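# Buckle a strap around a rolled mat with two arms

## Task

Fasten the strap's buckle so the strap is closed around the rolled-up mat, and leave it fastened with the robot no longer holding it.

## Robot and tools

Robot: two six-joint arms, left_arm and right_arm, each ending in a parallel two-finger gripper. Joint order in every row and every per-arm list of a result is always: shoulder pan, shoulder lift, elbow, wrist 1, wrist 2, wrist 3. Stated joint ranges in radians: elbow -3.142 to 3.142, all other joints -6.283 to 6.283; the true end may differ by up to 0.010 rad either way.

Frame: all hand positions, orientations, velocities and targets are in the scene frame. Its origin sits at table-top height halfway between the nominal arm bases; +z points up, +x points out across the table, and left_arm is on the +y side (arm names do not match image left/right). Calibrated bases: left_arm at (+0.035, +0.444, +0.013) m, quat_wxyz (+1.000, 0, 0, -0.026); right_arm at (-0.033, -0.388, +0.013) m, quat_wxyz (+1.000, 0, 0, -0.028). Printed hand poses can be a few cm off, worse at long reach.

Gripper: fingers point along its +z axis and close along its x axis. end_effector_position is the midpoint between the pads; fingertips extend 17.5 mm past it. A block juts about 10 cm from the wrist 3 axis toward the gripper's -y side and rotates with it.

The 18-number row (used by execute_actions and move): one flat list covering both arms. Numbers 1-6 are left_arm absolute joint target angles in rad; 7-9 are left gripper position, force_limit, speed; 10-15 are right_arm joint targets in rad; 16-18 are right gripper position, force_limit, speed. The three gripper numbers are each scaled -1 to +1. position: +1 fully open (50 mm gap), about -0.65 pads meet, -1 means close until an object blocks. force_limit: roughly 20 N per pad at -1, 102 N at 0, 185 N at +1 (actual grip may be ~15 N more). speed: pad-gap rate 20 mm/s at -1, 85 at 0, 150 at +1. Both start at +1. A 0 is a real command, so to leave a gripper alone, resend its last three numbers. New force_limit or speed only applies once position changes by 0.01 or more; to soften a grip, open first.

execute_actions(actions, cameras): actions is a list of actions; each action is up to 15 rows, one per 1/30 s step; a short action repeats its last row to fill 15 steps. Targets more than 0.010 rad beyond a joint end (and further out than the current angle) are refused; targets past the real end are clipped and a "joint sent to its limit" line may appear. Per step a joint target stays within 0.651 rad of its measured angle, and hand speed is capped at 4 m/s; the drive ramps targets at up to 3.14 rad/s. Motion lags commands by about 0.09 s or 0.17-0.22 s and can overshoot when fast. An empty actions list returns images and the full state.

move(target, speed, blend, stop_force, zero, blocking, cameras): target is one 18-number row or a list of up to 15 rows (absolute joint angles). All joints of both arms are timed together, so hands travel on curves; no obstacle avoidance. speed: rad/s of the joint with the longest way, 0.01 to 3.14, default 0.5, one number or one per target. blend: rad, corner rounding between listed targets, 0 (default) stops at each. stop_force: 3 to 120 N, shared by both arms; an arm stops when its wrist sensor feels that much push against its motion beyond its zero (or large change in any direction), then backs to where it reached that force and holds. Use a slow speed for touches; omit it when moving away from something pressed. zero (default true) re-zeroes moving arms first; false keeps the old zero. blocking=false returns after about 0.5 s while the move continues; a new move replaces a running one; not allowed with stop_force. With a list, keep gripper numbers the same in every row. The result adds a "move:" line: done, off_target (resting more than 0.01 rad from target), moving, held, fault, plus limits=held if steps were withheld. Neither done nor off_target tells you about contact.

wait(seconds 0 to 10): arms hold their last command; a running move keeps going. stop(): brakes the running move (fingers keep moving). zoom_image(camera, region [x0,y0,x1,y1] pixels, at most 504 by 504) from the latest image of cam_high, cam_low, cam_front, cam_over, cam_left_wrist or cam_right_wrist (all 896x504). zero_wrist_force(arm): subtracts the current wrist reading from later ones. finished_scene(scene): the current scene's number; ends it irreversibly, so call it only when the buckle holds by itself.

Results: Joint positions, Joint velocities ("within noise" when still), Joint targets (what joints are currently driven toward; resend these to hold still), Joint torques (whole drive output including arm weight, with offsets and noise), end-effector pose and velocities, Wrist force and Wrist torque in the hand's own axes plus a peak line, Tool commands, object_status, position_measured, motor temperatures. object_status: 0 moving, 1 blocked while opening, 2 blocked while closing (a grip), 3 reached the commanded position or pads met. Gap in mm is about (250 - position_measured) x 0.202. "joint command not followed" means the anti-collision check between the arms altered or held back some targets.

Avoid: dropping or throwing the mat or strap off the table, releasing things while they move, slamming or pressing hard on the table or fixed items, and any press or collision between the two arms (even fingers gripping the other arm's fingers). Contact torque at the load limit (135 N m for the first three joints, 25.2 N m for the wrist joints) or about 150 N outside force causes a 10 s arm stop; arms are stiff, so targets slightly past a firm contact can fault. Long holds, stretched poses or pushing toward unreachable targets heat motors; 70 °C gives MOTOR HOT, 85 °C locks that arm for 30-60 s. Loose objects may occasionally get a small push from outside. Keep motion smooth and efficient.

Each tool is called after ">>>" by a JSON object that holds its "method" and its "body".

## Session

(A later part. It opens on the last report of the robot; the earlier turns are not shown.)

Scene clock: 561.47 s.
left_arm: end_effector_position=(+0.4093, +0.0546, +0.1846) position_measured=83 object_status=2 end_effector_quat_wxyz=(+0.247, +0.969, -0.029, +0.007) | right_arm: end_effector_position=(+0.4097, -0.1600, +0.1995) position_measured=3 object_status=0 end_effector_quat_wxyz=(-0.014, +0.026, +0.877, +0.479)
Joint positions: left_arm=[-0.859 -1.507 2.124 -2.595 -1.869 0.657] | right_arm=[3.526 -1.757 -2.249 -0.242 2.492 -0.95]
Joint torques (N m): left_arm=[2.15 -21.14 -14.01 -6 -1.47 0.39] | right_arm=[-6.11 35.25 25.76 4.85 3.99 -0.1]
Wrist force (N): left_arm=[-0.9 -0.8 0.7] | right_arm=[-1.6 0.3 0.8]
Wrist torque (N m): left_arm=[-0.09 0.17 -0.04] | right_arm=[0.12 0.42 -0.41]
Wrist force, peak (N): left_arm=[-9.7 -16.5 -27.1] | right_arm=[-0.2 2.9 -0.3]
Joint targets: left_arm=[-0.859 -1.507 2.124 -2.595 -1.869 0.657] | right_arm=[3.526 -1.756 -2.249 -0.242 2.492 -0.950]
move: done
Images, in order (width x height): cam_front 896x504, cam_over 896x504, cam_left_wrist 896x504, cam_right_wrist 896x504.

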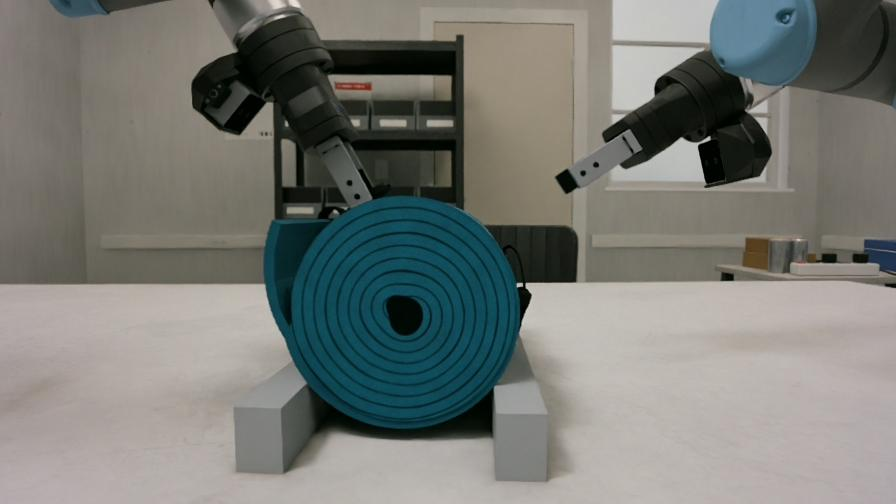

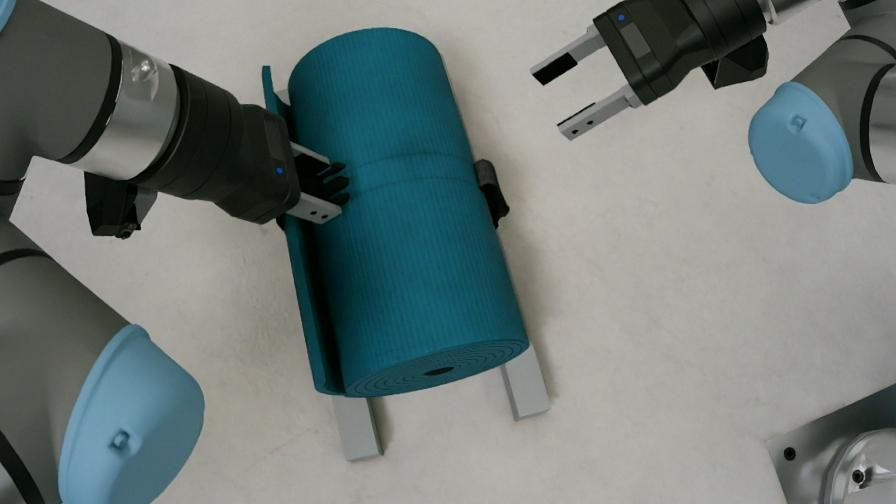

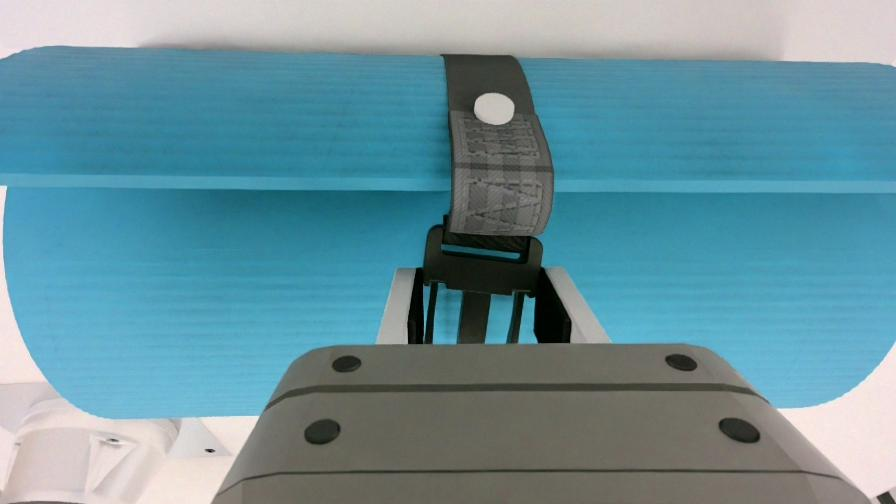

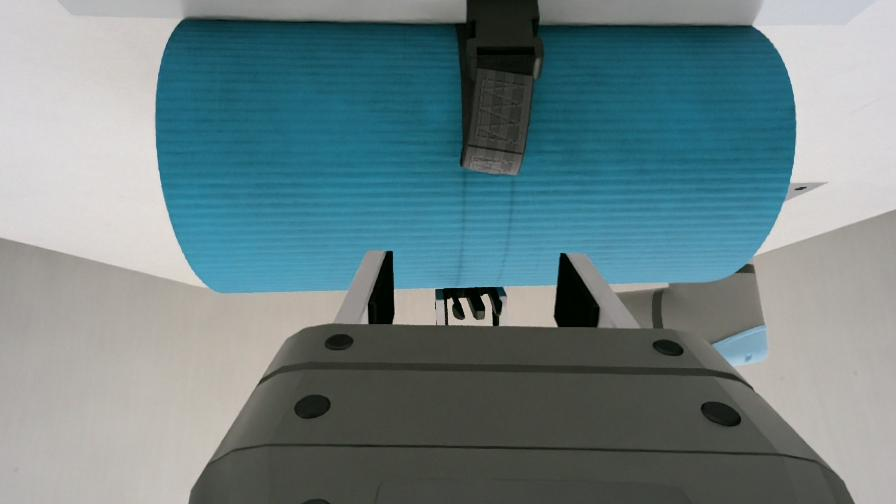

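>>> {"method": "move", "body": {"target": [-0.8593,-1.5072,2.1238,-2.5947,-1.8687,0.657,-1,-1,-1,3.3587,-2.2542,-2.2853,0.448,2.8692,-0.87,1,-0.9,-1], "speed": 0.4, "cameras": ["cam_front","cam_over","cam_right_wrist"]}}

>>> {"method": "zoom_image", "body": {"camera": "cam_right_wrist", "region": [300, 0, 620, 330]}}

Scene clock: 616.80 s.
left_arm: end_effector_position=(+0.4094, +0.0546, +0.1846) position_measured=83 object_status=2 end_effector_quat_wxyz=(+0.247, +0.969, -0.029, +0.007) | right_arm: end_effector_position=(+0.3996, -0.1999, +0.1197) position_measured=3 object_status=3 end_effector_quat_wxyz=(-0.019, +0.025, +0.780, +0.625)
Joint positions: left_arm=[-0.859 -1.507 2.124 -2.595 -1.869 0.657] | right_arm=[3.359 -2.254 -2.285 0.448 2.869 -0.87]
Joint torques (N m): left_arm=[7.39 -19.88 -14.64 -6.06 0.81 2.09] | right_arm=[5.44 33.19 11.38 4.19 -0.15 -0.76]
Motor temperatures (°C): left_arm=[28 34 32 34 37 34] | right_arm=[39 36 25 30 45 40]
Wrist force (N): left_arm=[-0.7 -0.8 0.5] | right_arm=[-2.1 -0.8 1.4]
Wrist torque (N m): left_arm=[-0.09 0.15 -0.05] | right_arm=[0.02 0.69 -0.50]
Wrist force, peak (N): left_arm=[-0.9 -0.8 0.6] | right_arm=[-1.6 -2.2 0.9]
Joint targets: left_arm=[-0.859 -1.507 2.124 -2.595 -1.869 0.657] | right_arm=[3.359 -2.254 -2.285 0.448 2.869 -0.870]
move: done
Images, in order (width x height): cam_front 896x504, cam_over 896x504, cam_right_wrist 896x504.

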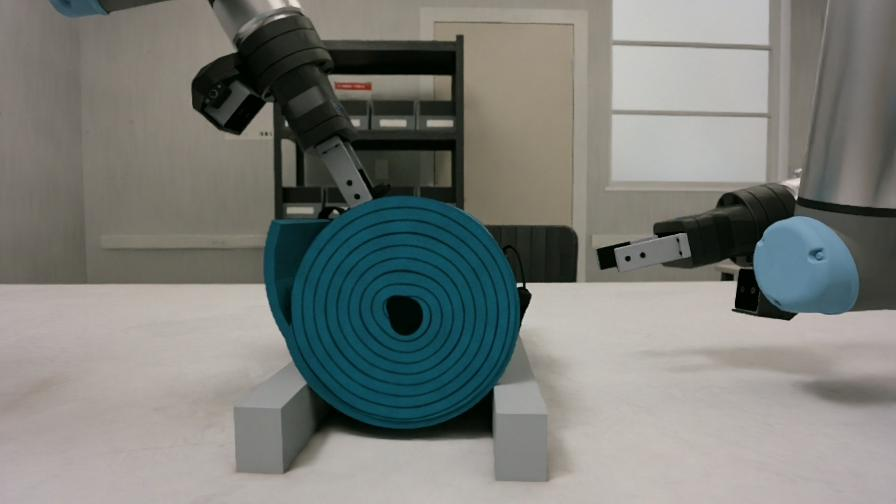

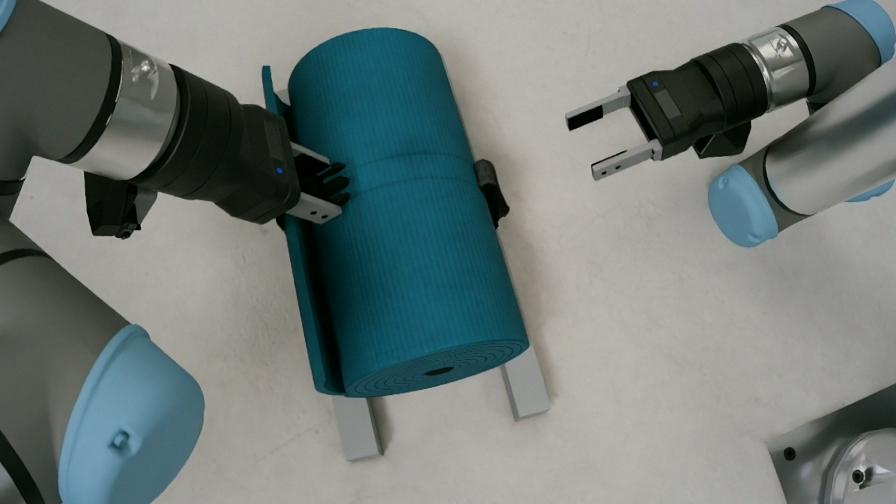

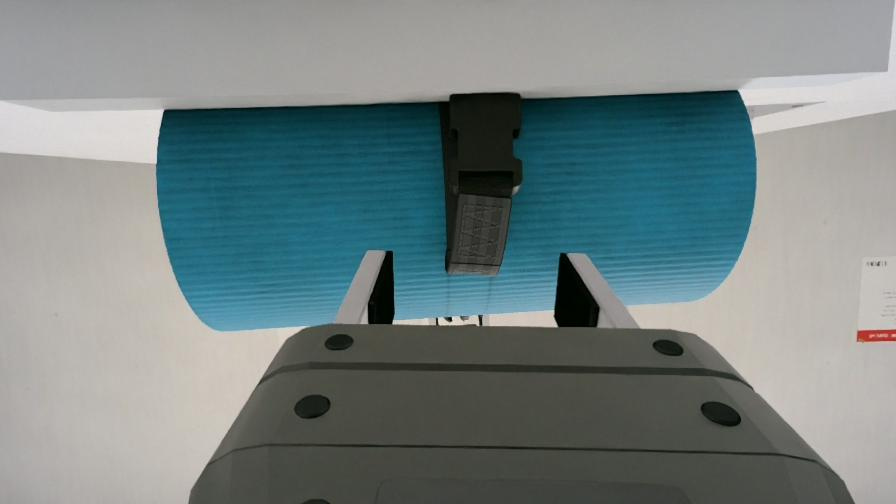

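Scaled by 1.527.

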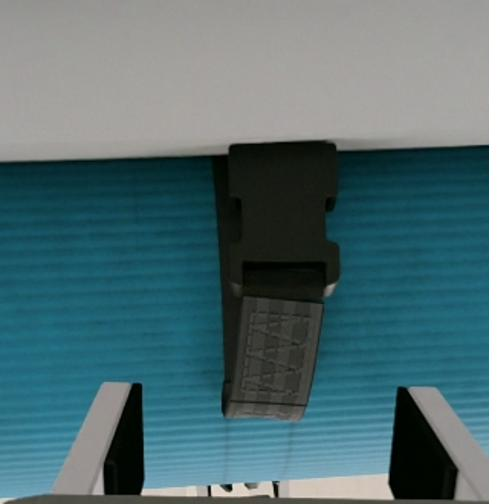

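>>> {"method": "move", "body": {"target": [-0.8593,-1.5072,2.1238,-2.5947,-1.8687,0.657,-1,-1,-1,3.5953,-2.0480,-2.3469,0.2254,2.4587,-0.85,1,-0.9,-1], "speed": 0.3, "stop_force": 15, "cameras": ["cam_front","cam_right_wrist"]}}

>>> {"method": "move", "body": {"target": [-0.8593,-1.5072,2.1238,-2.5947,-1.8687,0.657,-1,-1,-1,3.6801,-2.1530,-2.3192,0.3856,2.4116,-0.74,1,-0.9,-1], "speed": 0.12, "stop_force": 10, "cameras": ["cam_front","cam_over","cam_right_wrist"]}}

>>> {"method": "zoom_image", "body": {"camera": "cam_front", "region": [440, 200, 680, 380]}}

Scene clock: 642.23 s.
left_arm: end_effector_position=(+0.4094, +0.0546, +0.1846) position_measured=83 object_status=2 end_effector_quat_wxyz=(+0.247, +0.969, -0.029, +0.007) | right_arm: end_effector_position=(+0.3900, -0.1368, +0.0916) position_measured=3 object_status=3 end_effector_quat_wxyz=(-0.014, +0.027, +0.877, +0.479)
Joint positions: left_arm=[-0.859 -1.507 2.124 -2.595 -1.869 0.657] | right_arm=[3.595 -2.048 -2.347 0.225 2.459 -0.85]
Joint torques (N m): left_arm=[6.53 -20.71 -14.06 -6.22 0.86 2.17] | right_arm=[4.81 20.91 16.9 2.09 -1.15 -0.82]
Wrist force (N): left_arm=[-0.7 -0.6 0.6] | right_arm=[-1.9 0.3 0.5]
Wrist torque (N m): left_arm=[-0.07 0.15 -0.04] | right_arm=[0.10 0.49 -0.44]
Wrist force, peak (N): left_arm=[-0.7 -0.8 0.8] | right_arm=[-2.2 -1.0 1.4]
Joint targets: left_arm=[-0.859 -1.507 2.124 -2.595 -1.869 0.657] | right_arm=[3.595 -2.048 -2.347 0.225 2.459 -0.850]
move: done
Images, in order (width x height): cam_front 896x504, cam_right_wrist 896x504.

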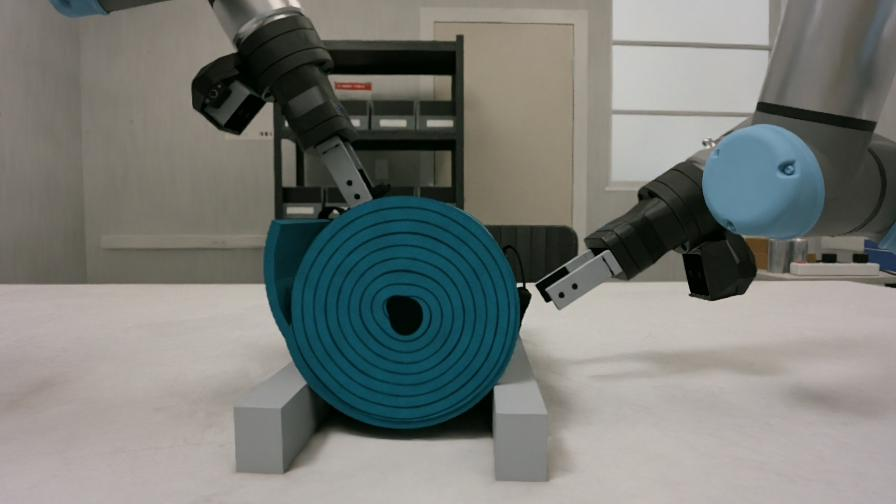

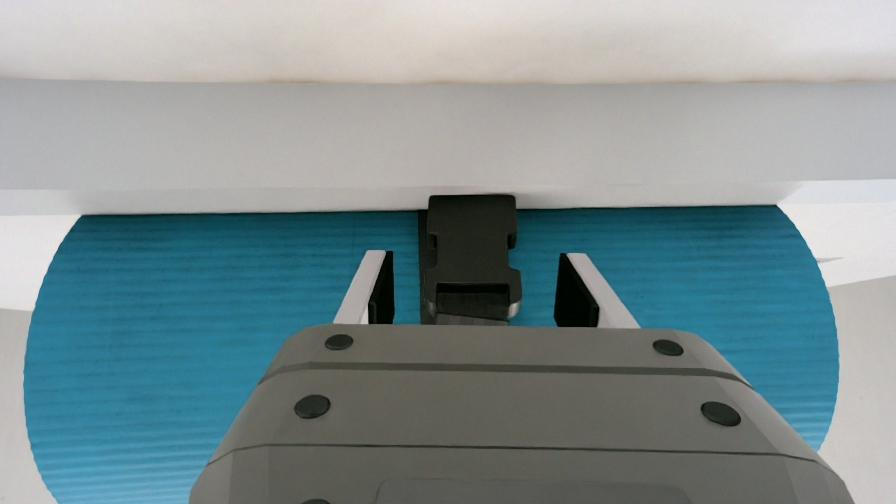

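Scene clock: 644.53 s.
left_arm: end_effector_position=(+0.4094, +0.0546, +0.1846) position_measured=83 object_status=2 end_effector_quat_wxyz=(+0.247, +0.969, -0.029, +0.007) | right_arm: end_effector_position=(+0.3904, -0.1053, +0.0717) position_measured=3 object_status=3 end_effector_quat_wxyz=(-0.014, +0.027, +0.877, +0.479)
Joint positions: left_arm=[-0.859 -1.507 2.124 -2.595 -1.869 0.657] | right_arm=[3.666 -2.135 -2.324 0.358 2.42 -0.759]
Joint torques (N m): left_arm=[6.67 -19.31 -14.8 -6.04 0.9 2.41] | right_arm=[8.21 25.55 0.49 6.15 2.89 1.03]
Wrist force (N): left_arm=[-0.5 -0.6 0.5] | right_arm=[-1.9 -8.6 -1.3]
Wrist torque (N m): left_arm=[-0.07 0.11 -0.05] | right_arm=[-0.05 0.42 -0.11]
Wrist force, peak (N): left_arm=[-0.8 -0.9 0.6] | right_arm=[-0.1 -13.5 -20.0]
Joint targets: left_arm=[-0.859 -1.507 2.124 -2.595 -1.869 0.657] | right_arm=[3.666 -2.135 -2.324 0.358 2.420 -0.759]
move: contact (right_arm); right_arm: the wrist 1 is farthest, 0.027 rad from its target
Images, in order (width x height): cam_front 896x504, cam_over 896x504, cam_right_wrist 896x504.

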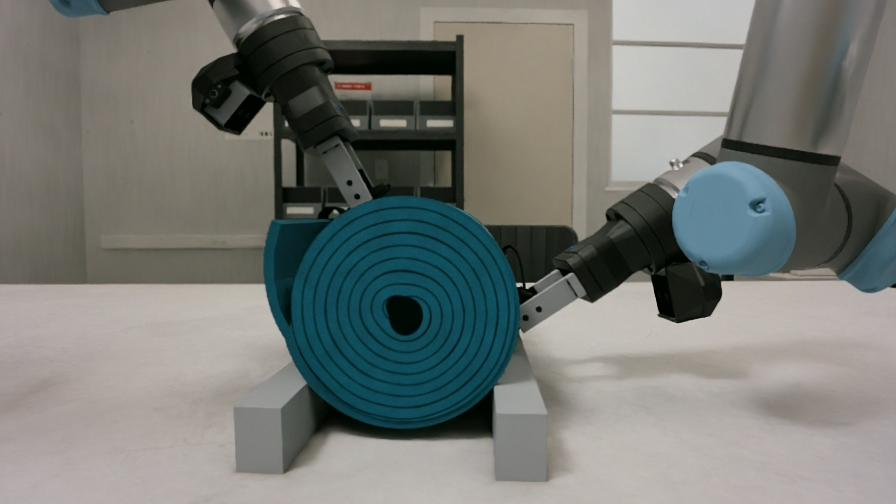

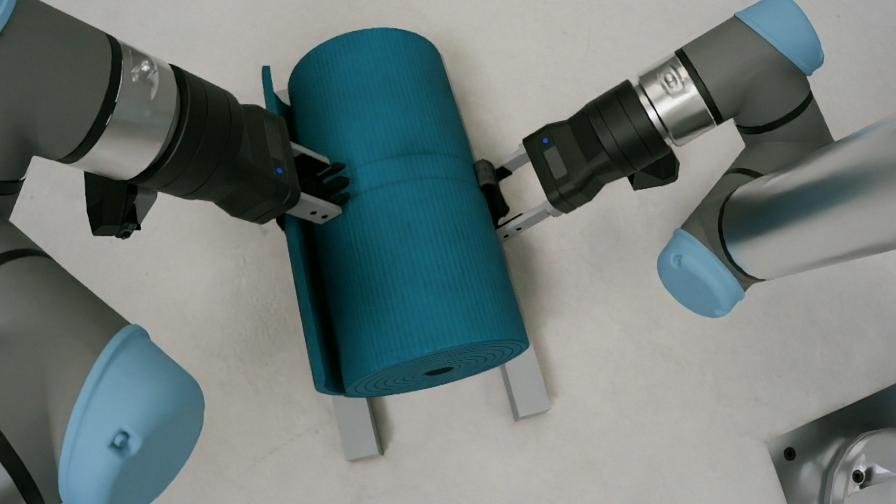

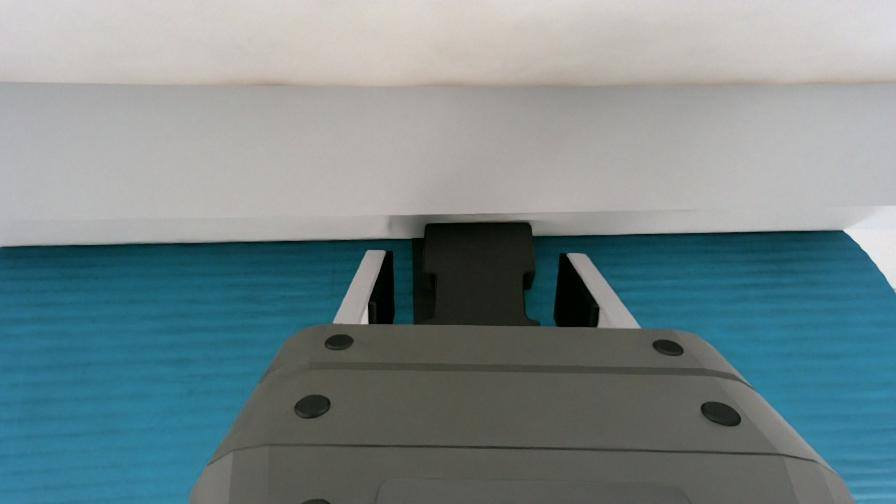

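Scaled by 2.100.

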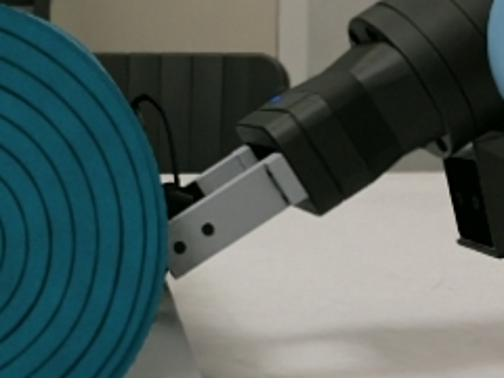

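>>> {"method": "execute_actions", "body": {"actions": [[[-0.8593,-1.5072,2.1238,-2.5947,-1.8687,0.657,-1,-1,-1,3.666,-2.135,-2.324,0.358,2.420,-0.759,-1,-0.7,-1]],[[-0.8593,-1.5072,2.1238,-2.5947,-1.8687,0.657,-1,-1,-1,3.666,-2.135,-2.324,0.358,2.420,-0.759,-1,-0.7,-1]]], "cameras": ["cam_right_wrist"]}}

Scene clock: 648.93 s.
left_arm: end_effector_position=(+0.4094, +0.0546, +0.1846) position_measured=83 object_status=2 end_effector_quat_wxyz=(+0.247, +0.969, -0.029, +0.007) | right_arm: end_effector_position=(+0.3902, -0.1052, +0.0717) position_measured=85 object_status=2 end_effector_quat_wxyz=(-0.015, +0.027, +0.877, +0.479)
Joint positions: left_arm=[-0.859 -1.507 2.124 -2.595 -1.869 0.657] | right_arm=[3.666 -2.135 -2.324 0.358 2.42 -0.759]
Joint torques (N m): left_arm=[7.78 -19.84 -15.07 -5.95 0.97 2.16] | right_arm=[7.26 43.34 -1.67 2.64 4.74 -1.33]
Wrist force (N): left_arm=[-0.7 -0.6 0.4] | right_arm=[-4.7 -5.0 -3.0]
Wrist torque (N m): left_arm=[-0.07 0.15 -0.05] | right_arm=[-0.06 0.33 -0.21]
Wrist force, peak (N): left_arm=[-0.8 -1.0 0.6] | right_arm=[-6.1 -7.5 -5.2]
Joint targets: left_arm=[-0.859 -1.507 2.124 -2.595 -1.869 0.657] | right_arm=[3.666 -2.135 -2.324 0.358 2.420 -0.759]
Images, in order (width x height): cam_right_wrist 896x504.

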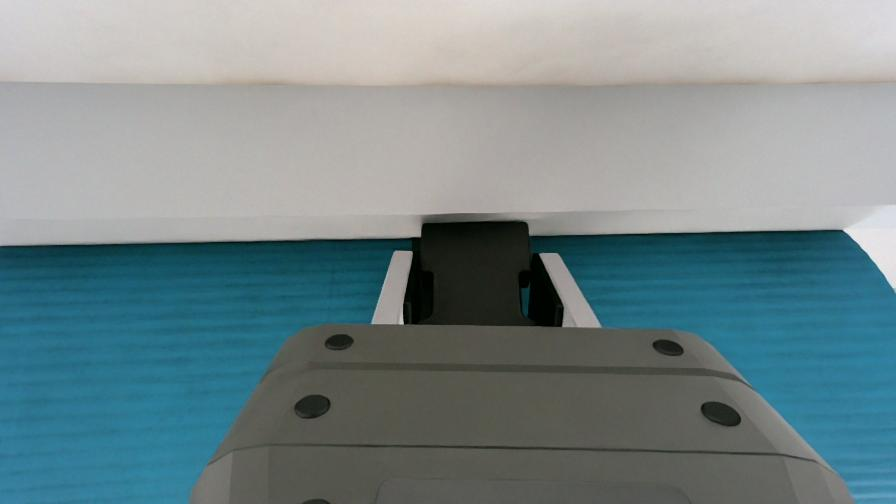

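>>> {"method": "move", "body": {"target": [-0.8593,-1.5072,2.1238,-2.5947,-1.8687,0.657,-1,-1,-1,3.947,-1.6612,-2.0844,-0.8985,1.644,-0.76,-1,-0.7,-1], "speed": 0.25, "stop_force": 25, "cameras": ["cam_front","cam_over","cam_right_wrist"]}}

>>> {"method": "zoom_image", "body": {"camera": "cam_front", "region": [400, 100, 680, 340]}}

Scene clock: 661.27 s.
left_arm: end_effector_position=(+0.4094, +0.0546, +0.1846) position_measured=83 object_status=2 end_effector_quat_wxyz=(+0.247, +0.969, -0.029, +0.007) | right_arm: end_effector_position=(+0.3911, -0.1046, +0.0713) position_measured=85 object_status=2 end_effector_quat_wxyz=(-0.015, +0.028, +0.879, +0.475)
Joint positions: left_arm=[-0.859 -1.507 2.124 -2.595 -1.869 0.657] | right_arm=[3.669 -2.13 -2.322 0.346 2.413 -0.759]
Joint torques (N m): left_arm=[5.98 -20.21 -15.38 -5.87 0.84 2.13] | right_arm=[12.37 37.32 4.98 0.15 -1.22 -0.55]
Wrist force (N): left_arm=[-0.8 -0.8 0.4] | right_arm=[-3.3 4.2 -17.4]
Wrist torque (N m): left_arm=[-0.10 0.16 -0.05] | right_arm=[0.12 0.01 -0.34]
Wrist force, peak (N): left_arm=[-0.8 -0.8 0.7] | right_arm=[17.2 7.6 -39.9]
Joint targets: left_arm=[-0.859 -1.507 2.124 -2.595 -1.869 0.657] | right_arm=[3.669 -2.130 -2.322 0.346 2.413 -0.759]
move: contact (right_arm); right_arm: the wrist 1 is farthest, 1.244 rad from its target
Images, in order (width x height): cam_front 896x504, cam_over 896x504, cam_right_wrist 896x504.

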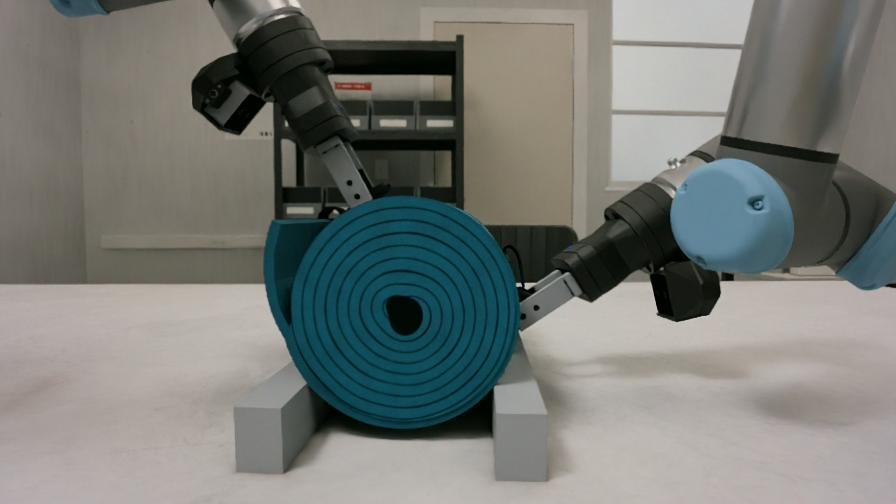

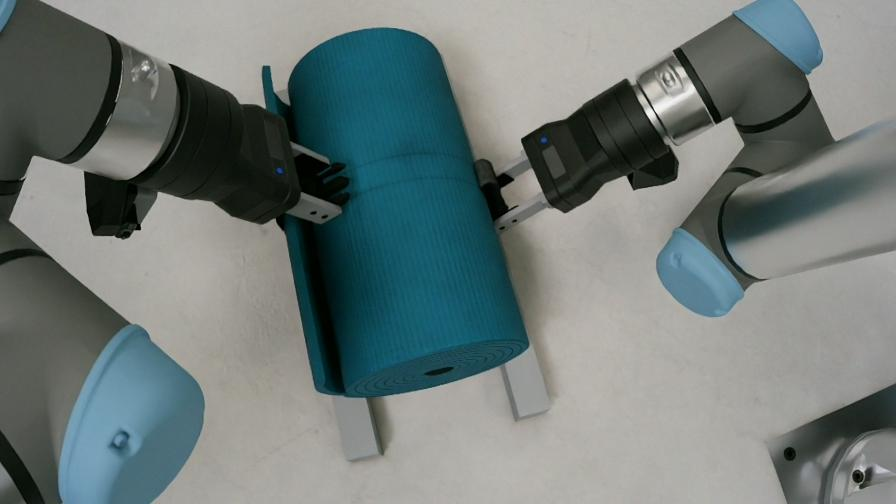

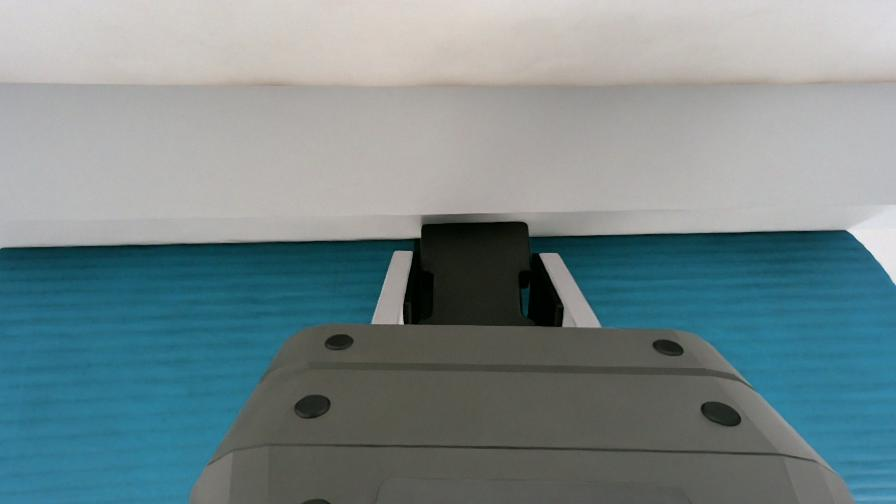

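Scaled by 1.800.

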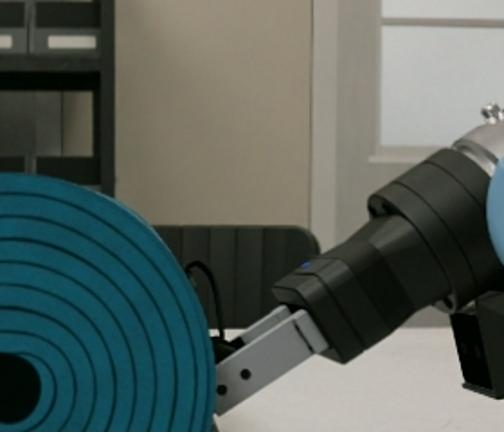

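>>> {"method": "move", "body": {"target": [[-0.8593,-1.5072,2.1238,-2.5947,-1.8687,0.657,-1,-1,-1,3.625,-2.081,-2.337,0.274,2.440,-0.814,-1,-0.7,-1],[-0.8593,-1.5072,2.1238,-2.5947,-1.8687,0.657,-1,-1,-1,3.947,-1.6612,-2.0844,-0.8985,1.644,-0.76,-1,-0.7,-1]], "speed": 0.3, "blend": [0.02,0], "cameras": ["cam_front","cam_over","cam_right_wrist"]}}

>>> {"method": "zoom_image", "body": {"camera": "cam_front", "region": [400, 100, 680, 340]}}

Scene clock: 670.87 s.
left_arm: end_effector_position=(+0.4094, +0.0546, +0.1846) position_measured=83 object_status=2 end_effector_quat_wxyz=(+0.247, +0.969, -0.029, +0.007) | right_arm: end_effector_position=(+0.3949, -0.1458, +0.1248) position_measured=85 object_status=2 end_effector_quat_wxyz=(-0.001, +0.030, +0.998, +0.050)
Joint positions: left_arm=[-0.859 -1.507 2.124 -2.595 -1.869 0.657] | right_arm=[3.947 -1.661 -2.084 -0.898 1.644 -0.76]
Joint torques (N m): left_arm=[6.69 -19.98 -15.78 -5.78 0.86 2.16] | right_arm=[-6.77 15.23 11.05 2.53 2.16 -0.78]
Wrist force (N): left_arm=[-0.7 -0.7 0.4] | right_arm=[-0.6 2.0 -1.0]
Wrist torque (N m): left_arm=[-0.08 0.14 -0.04] | right_arm=[0.32 0.02 0.07]
Wrist force, peak (N): left_arm=[-1.0 -0.8 0.5] | right_arm=[17.1 37.7 -40.7]
Joint targets: left_arm=[-0.859 -1.507 2.124 -2.595 -1.869 0.657] | right_arm=[3.947 -1.661 -2.084 -0.899 1.644 -0.760]
move: done
Images, in order (width x height): cam_front 896x504, cam_over 896x504, cam_right_wrist 896x504.

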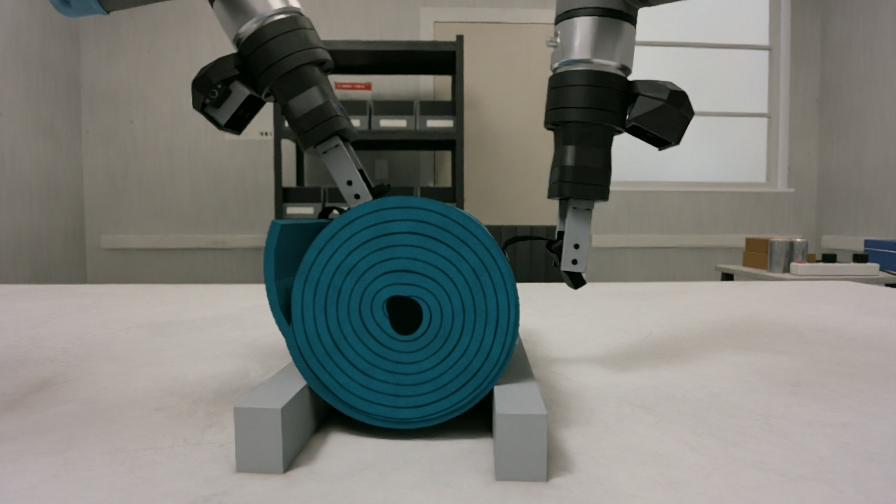

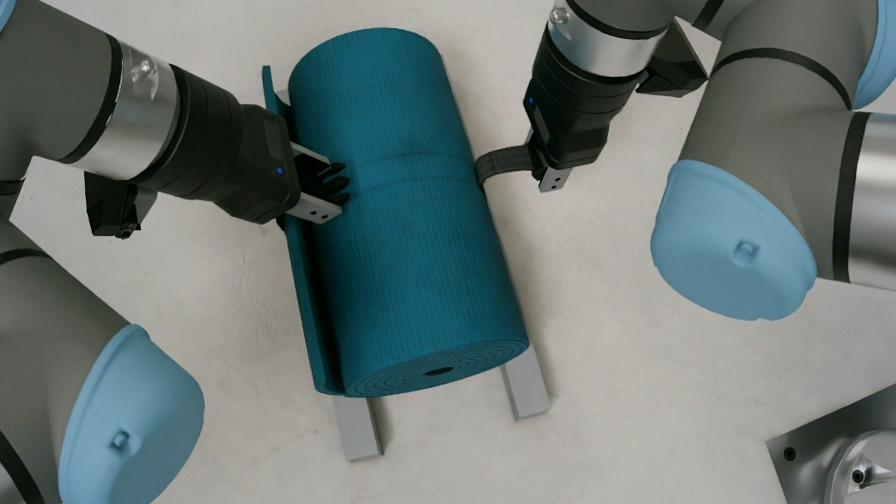

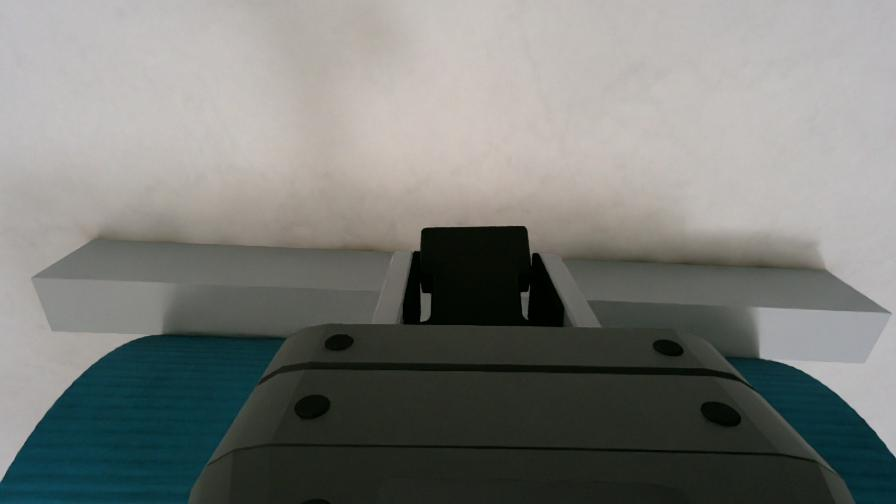

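Scaled by 1.800.

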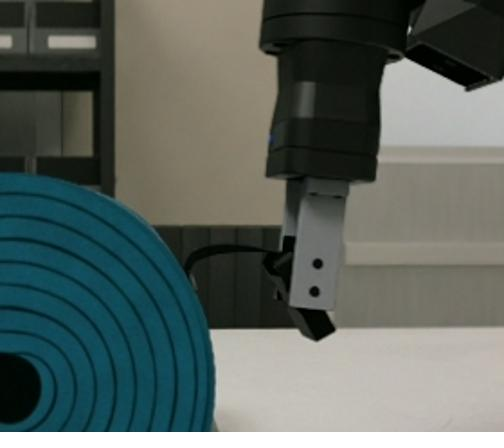

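>>> {"method": "move", "body": {"target": [[-0.8593,-1.5072,2.1238,-2.5947,-1.8687,0.657,-1,-1,-1,4.1515,-1.790,-1.7014,-1.6398,1.290,-0.50,-1,-0.7,-1]], "speed": 0.3, "stop_force": 25, "cameras": ["cam_front"]}}

>>> {"method": "zoom_image", "body": {"camera": "cam_front", "region": [400, 50, 680, 290]}}

>>> {"method": "move", "body": {"target": [[-0.8593,-1.5072,2.1238,-2.5947,-1.8687,0.657,-1,-1,-1,4.1724,-1.8147,-1.596,-1.6382,1.3504,-0.50,-1,-0.7,-1]], "speed": 0.15, "stop_force": 25, "cameras": ["cam_front","cam_over"]}}

>>> {"method": "zoom_image", "body": {"camera": "cam_front", "region": [350, 50, 630, 290]}}

Scene clock: 686.73 s.
left_arm: end_effector_position=(+0.4094, +0.0546, +0.1846) position_measured=83 object_status=2 end_effector_quat_wxyz=(+0.247, +0.969, -0.029, +0.007) | right_arm: end_effector_position=(+0.3948, -0.1390, +0.1876) position_measured=85 object_status=2 end_effector_quat_wxyz=(+0.007, +0.028, +0.969, -0.247)
Joint positions: left_arm=[-0.859 -1.507 2.124 -2.595 -1.869 0.657] | right_arm=[4.152 -1.79 -1.701 -1.64 1.29 -0.5]
Joint torques (N m): left_arm=[6.83 -20.26 -15.17 -5.73 1.02 2.11] | right_arm=[-8.99 46.09 14.52 -0.49 1 -0.58]
Wrist force (N): left_arm=[-0.7 -0.6 0.3] | right_arm=[0.6 11.8 5.0]
Wrist torque (N m): left_arm=[-0.07 0.14 -0.05] | right_arm=[0.83 -0.09 0.50]
Wrist force, peak (N): left_arm=[-0.7 -0.9 0.7] | right_arm=[0.8 12.0 5.1]
Joint targets: left_arm=[-0.859 -1.507 2.124 -2.595 -1.869 0.657] | right_arm=[4.152 -1.790 -1.701 -1.640 1.290 -0.500]
move: done
Images, in order (width x height): cam_front 896x504.

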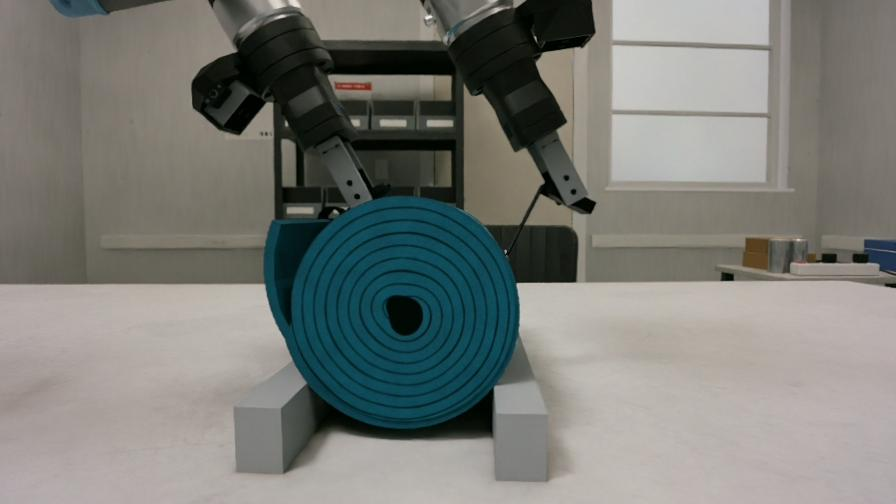

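Scaled by 1.800.

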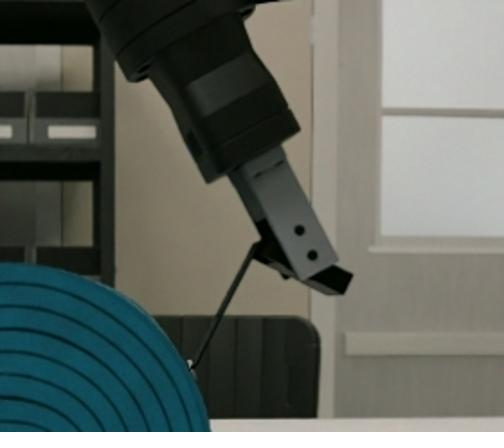

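Scene clock: 688.43 s.
left_arm: end_effector_position=(+0.4094, +0.0546, +0.1846) position_measured=83 object_status=2 end_effector_quat_wxyz=(+0.247, +0.969, -0.029, +0.007) | right_arm: end_effector_position=(+0.3998, -0.0880, +0.2118) position_measured=85 object_status=2 end_effector_quat_wxyz=(+0.006, +0.029, +0.980, -0.199)
Joint positions: left_arm=[-0.859 -1.507 2.124 -2.595 -1.869 0.657] | right_arm=[4.172 -1.815 -1.596 -1.638 1.35 -0.5]
Joint torques (N m): left_arm=[7.4 -20.53 -17.14 -5.8 0.84 2.03] | right_arm=[-6.93 45.46 15.36 1.57 -3.54 0.66]
Wrist force (N): left_arm=[-0.8 -1.7 0.8] | right_arm=[0.8 2.8 2.0]
Wrist torque (N m): left_arm=[-0.09 0.13 -0.06] | right_arm=[0.45 -0.12 0.44]
Wrist force, peak (N): left_arm=[-0.9 -1.9 1.0] | right_arm=[0.9 11.5 6.0]
Joint targets: left_arm=[-0.859 -1.507 2.124 -2.595 -1.869 0.657] | right_arm=[4.172 -1.815 -1.596 -1.638 1.350 -0.500]
move: done
Images, in order (width x height): cam_front 896x504, cam_over 896x504.

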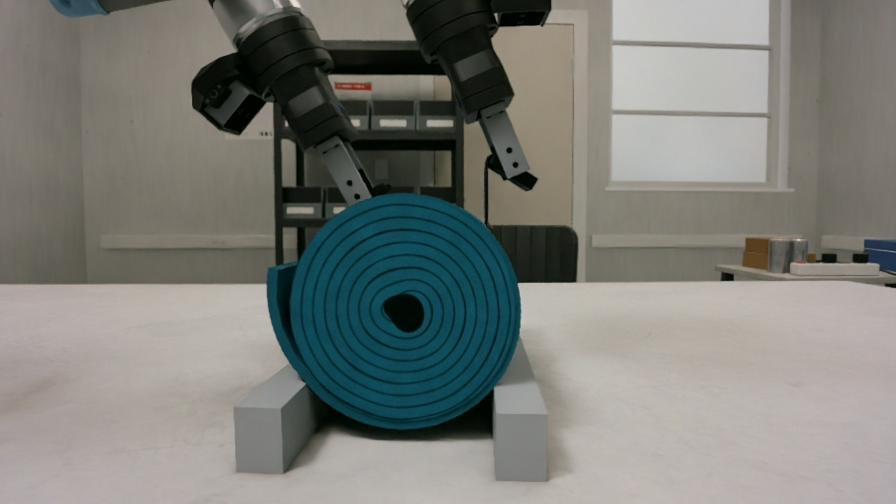

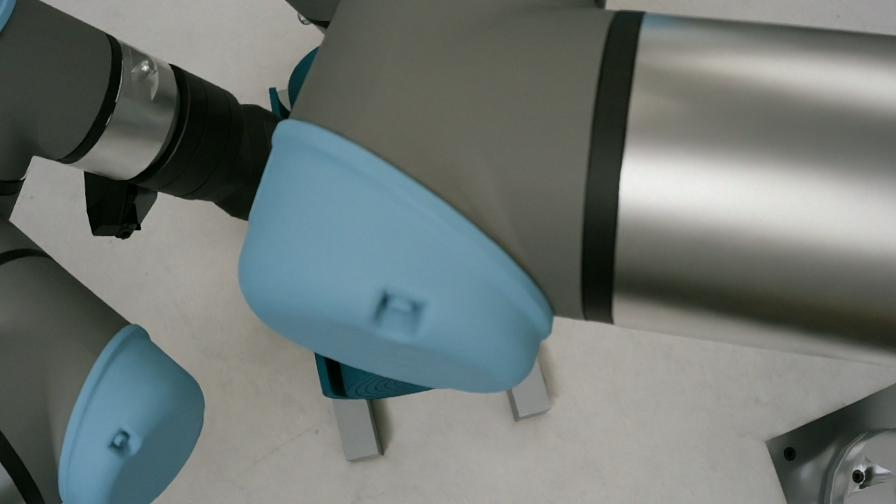

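Scaled by 1.800.

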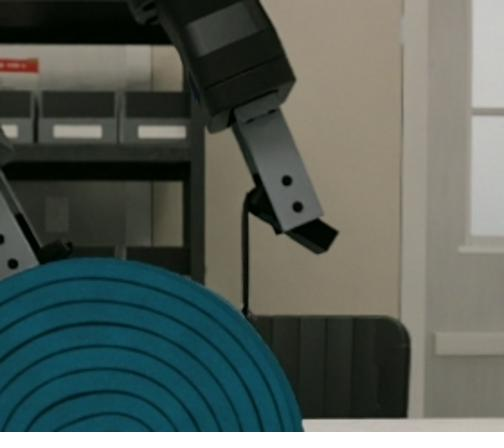

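>>> {"method": "move", "body": {"target": [[-0.8593,-1.5072,2.1238,-2.5947,-1.8687,0.657,1,-1,-0.8,4.1724,-1.8147,-1.596,-1.6382,1.3504,-0.50,-1,-0.7,-1],[-0.823,-1.662,2.091,-2.396,-1.883,0.69,1,-1,-0.8,4.1724,-1.8147,-1.596,-1.6382,1.3504,-0.50,-1,-0.7,-1],[-1.739,-1.380,2.0927,-1.3127,0.0,-0.377,1,-1,-0.8,4.1724,-1.8147,-1.596,-1.6382,1.3504,-0.50,-1,-0.7,-1]], "speed": 0.5, "blend": [0,0.02,0], "cameras": ["cam_front","cam_left_wrist","cam_high"]}}

Scene clock: 787.53 s.
left_arm: end_effector_position=(+0.3737, +0.0028, +0.2372) position_measured=3 object_status=3 end_effector_quat_wxyz=(-0.198, +0.732, -0.197, +0.621) | right_arm: end_effector_position=(+0.3998, -0.0880, +0.2118) position_measured=85 object_status=2 end_effector_quat_wxyz=(+0.006, +0.029, +0.980, -0.199)
Joint positions: left_arm=[-1.632 -1.413 2.093 -1.439 -0.219 -0.253] | right_arm=[4.172 -1.815 -1.596 -1.638 1.35 -0.5]
Joint torques (N m): left_arm=[9.61 -35.03 -20.65 -3.89 0.28 2.36] | right_arm=[-7 45.52 16.49 0.98 -3.16 0.61]
Wrist force (N): left_arm=[0.3 1.4 -1.7] | right_arm=[0.8 3.0 2.4]
Wrist torque (N m): left_arm=[0.13 0.18 0.27] | right_arm=[0.47 -0.11 0.44]
Wrist force, peak (N): left_arm=[1.9 5.6 -5.6] | right_arm=[0.9 3.2 2.4]
Joint targets: left_arm=[-1.632 -1.413 2.093 -1.439 -0.219 -0.253] | right_arm=[4.172 -1.815 -1.596 -1.638 1.350 -0.500]
move: held (left_arm; a check stopped the path); path passed 2 of 3 targets; limits=held; left_arm: the wrist 2 is farthest, 0.219 rad from its target
joint command not followed: on one or more control steps a check withheld the commanded joint targets of the left arm, and it was not sent them on those steps.
cause: the commanded joint targets, or the way to them, would bring a part of the robot too close to another arm (this arm's gripper and the right arm's gripper, 15 mm apart when this arm was first held).
Images, in order (width x height): cam_high 896x504, cam_front 896x504, cam_left_wrist 896x504.

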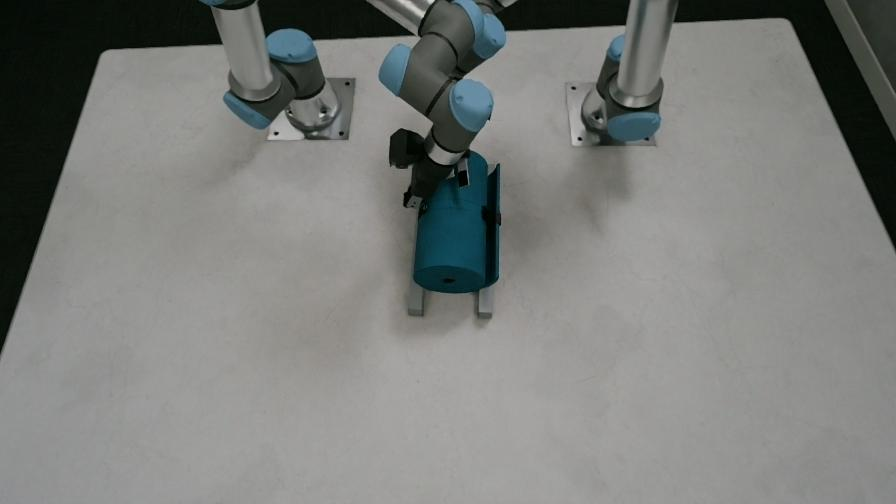

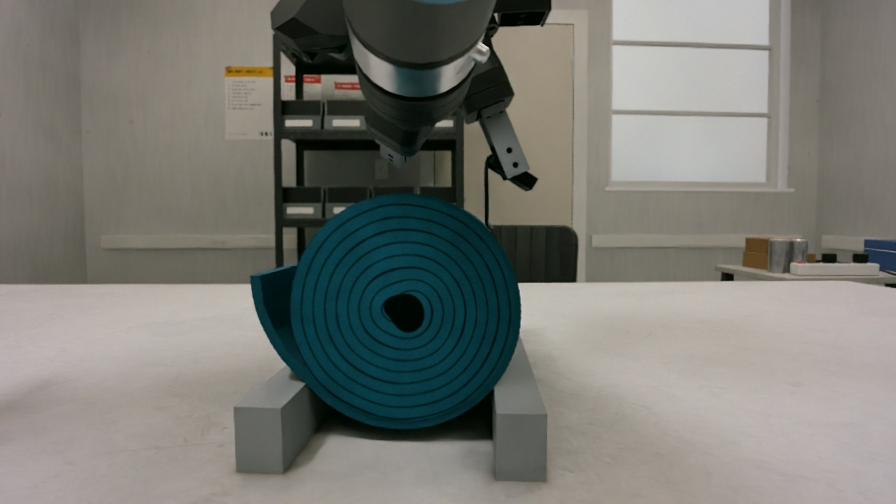

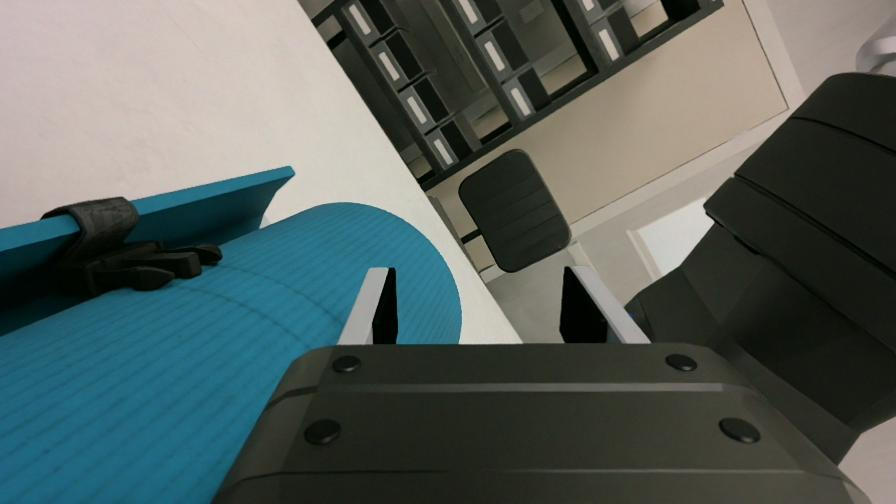

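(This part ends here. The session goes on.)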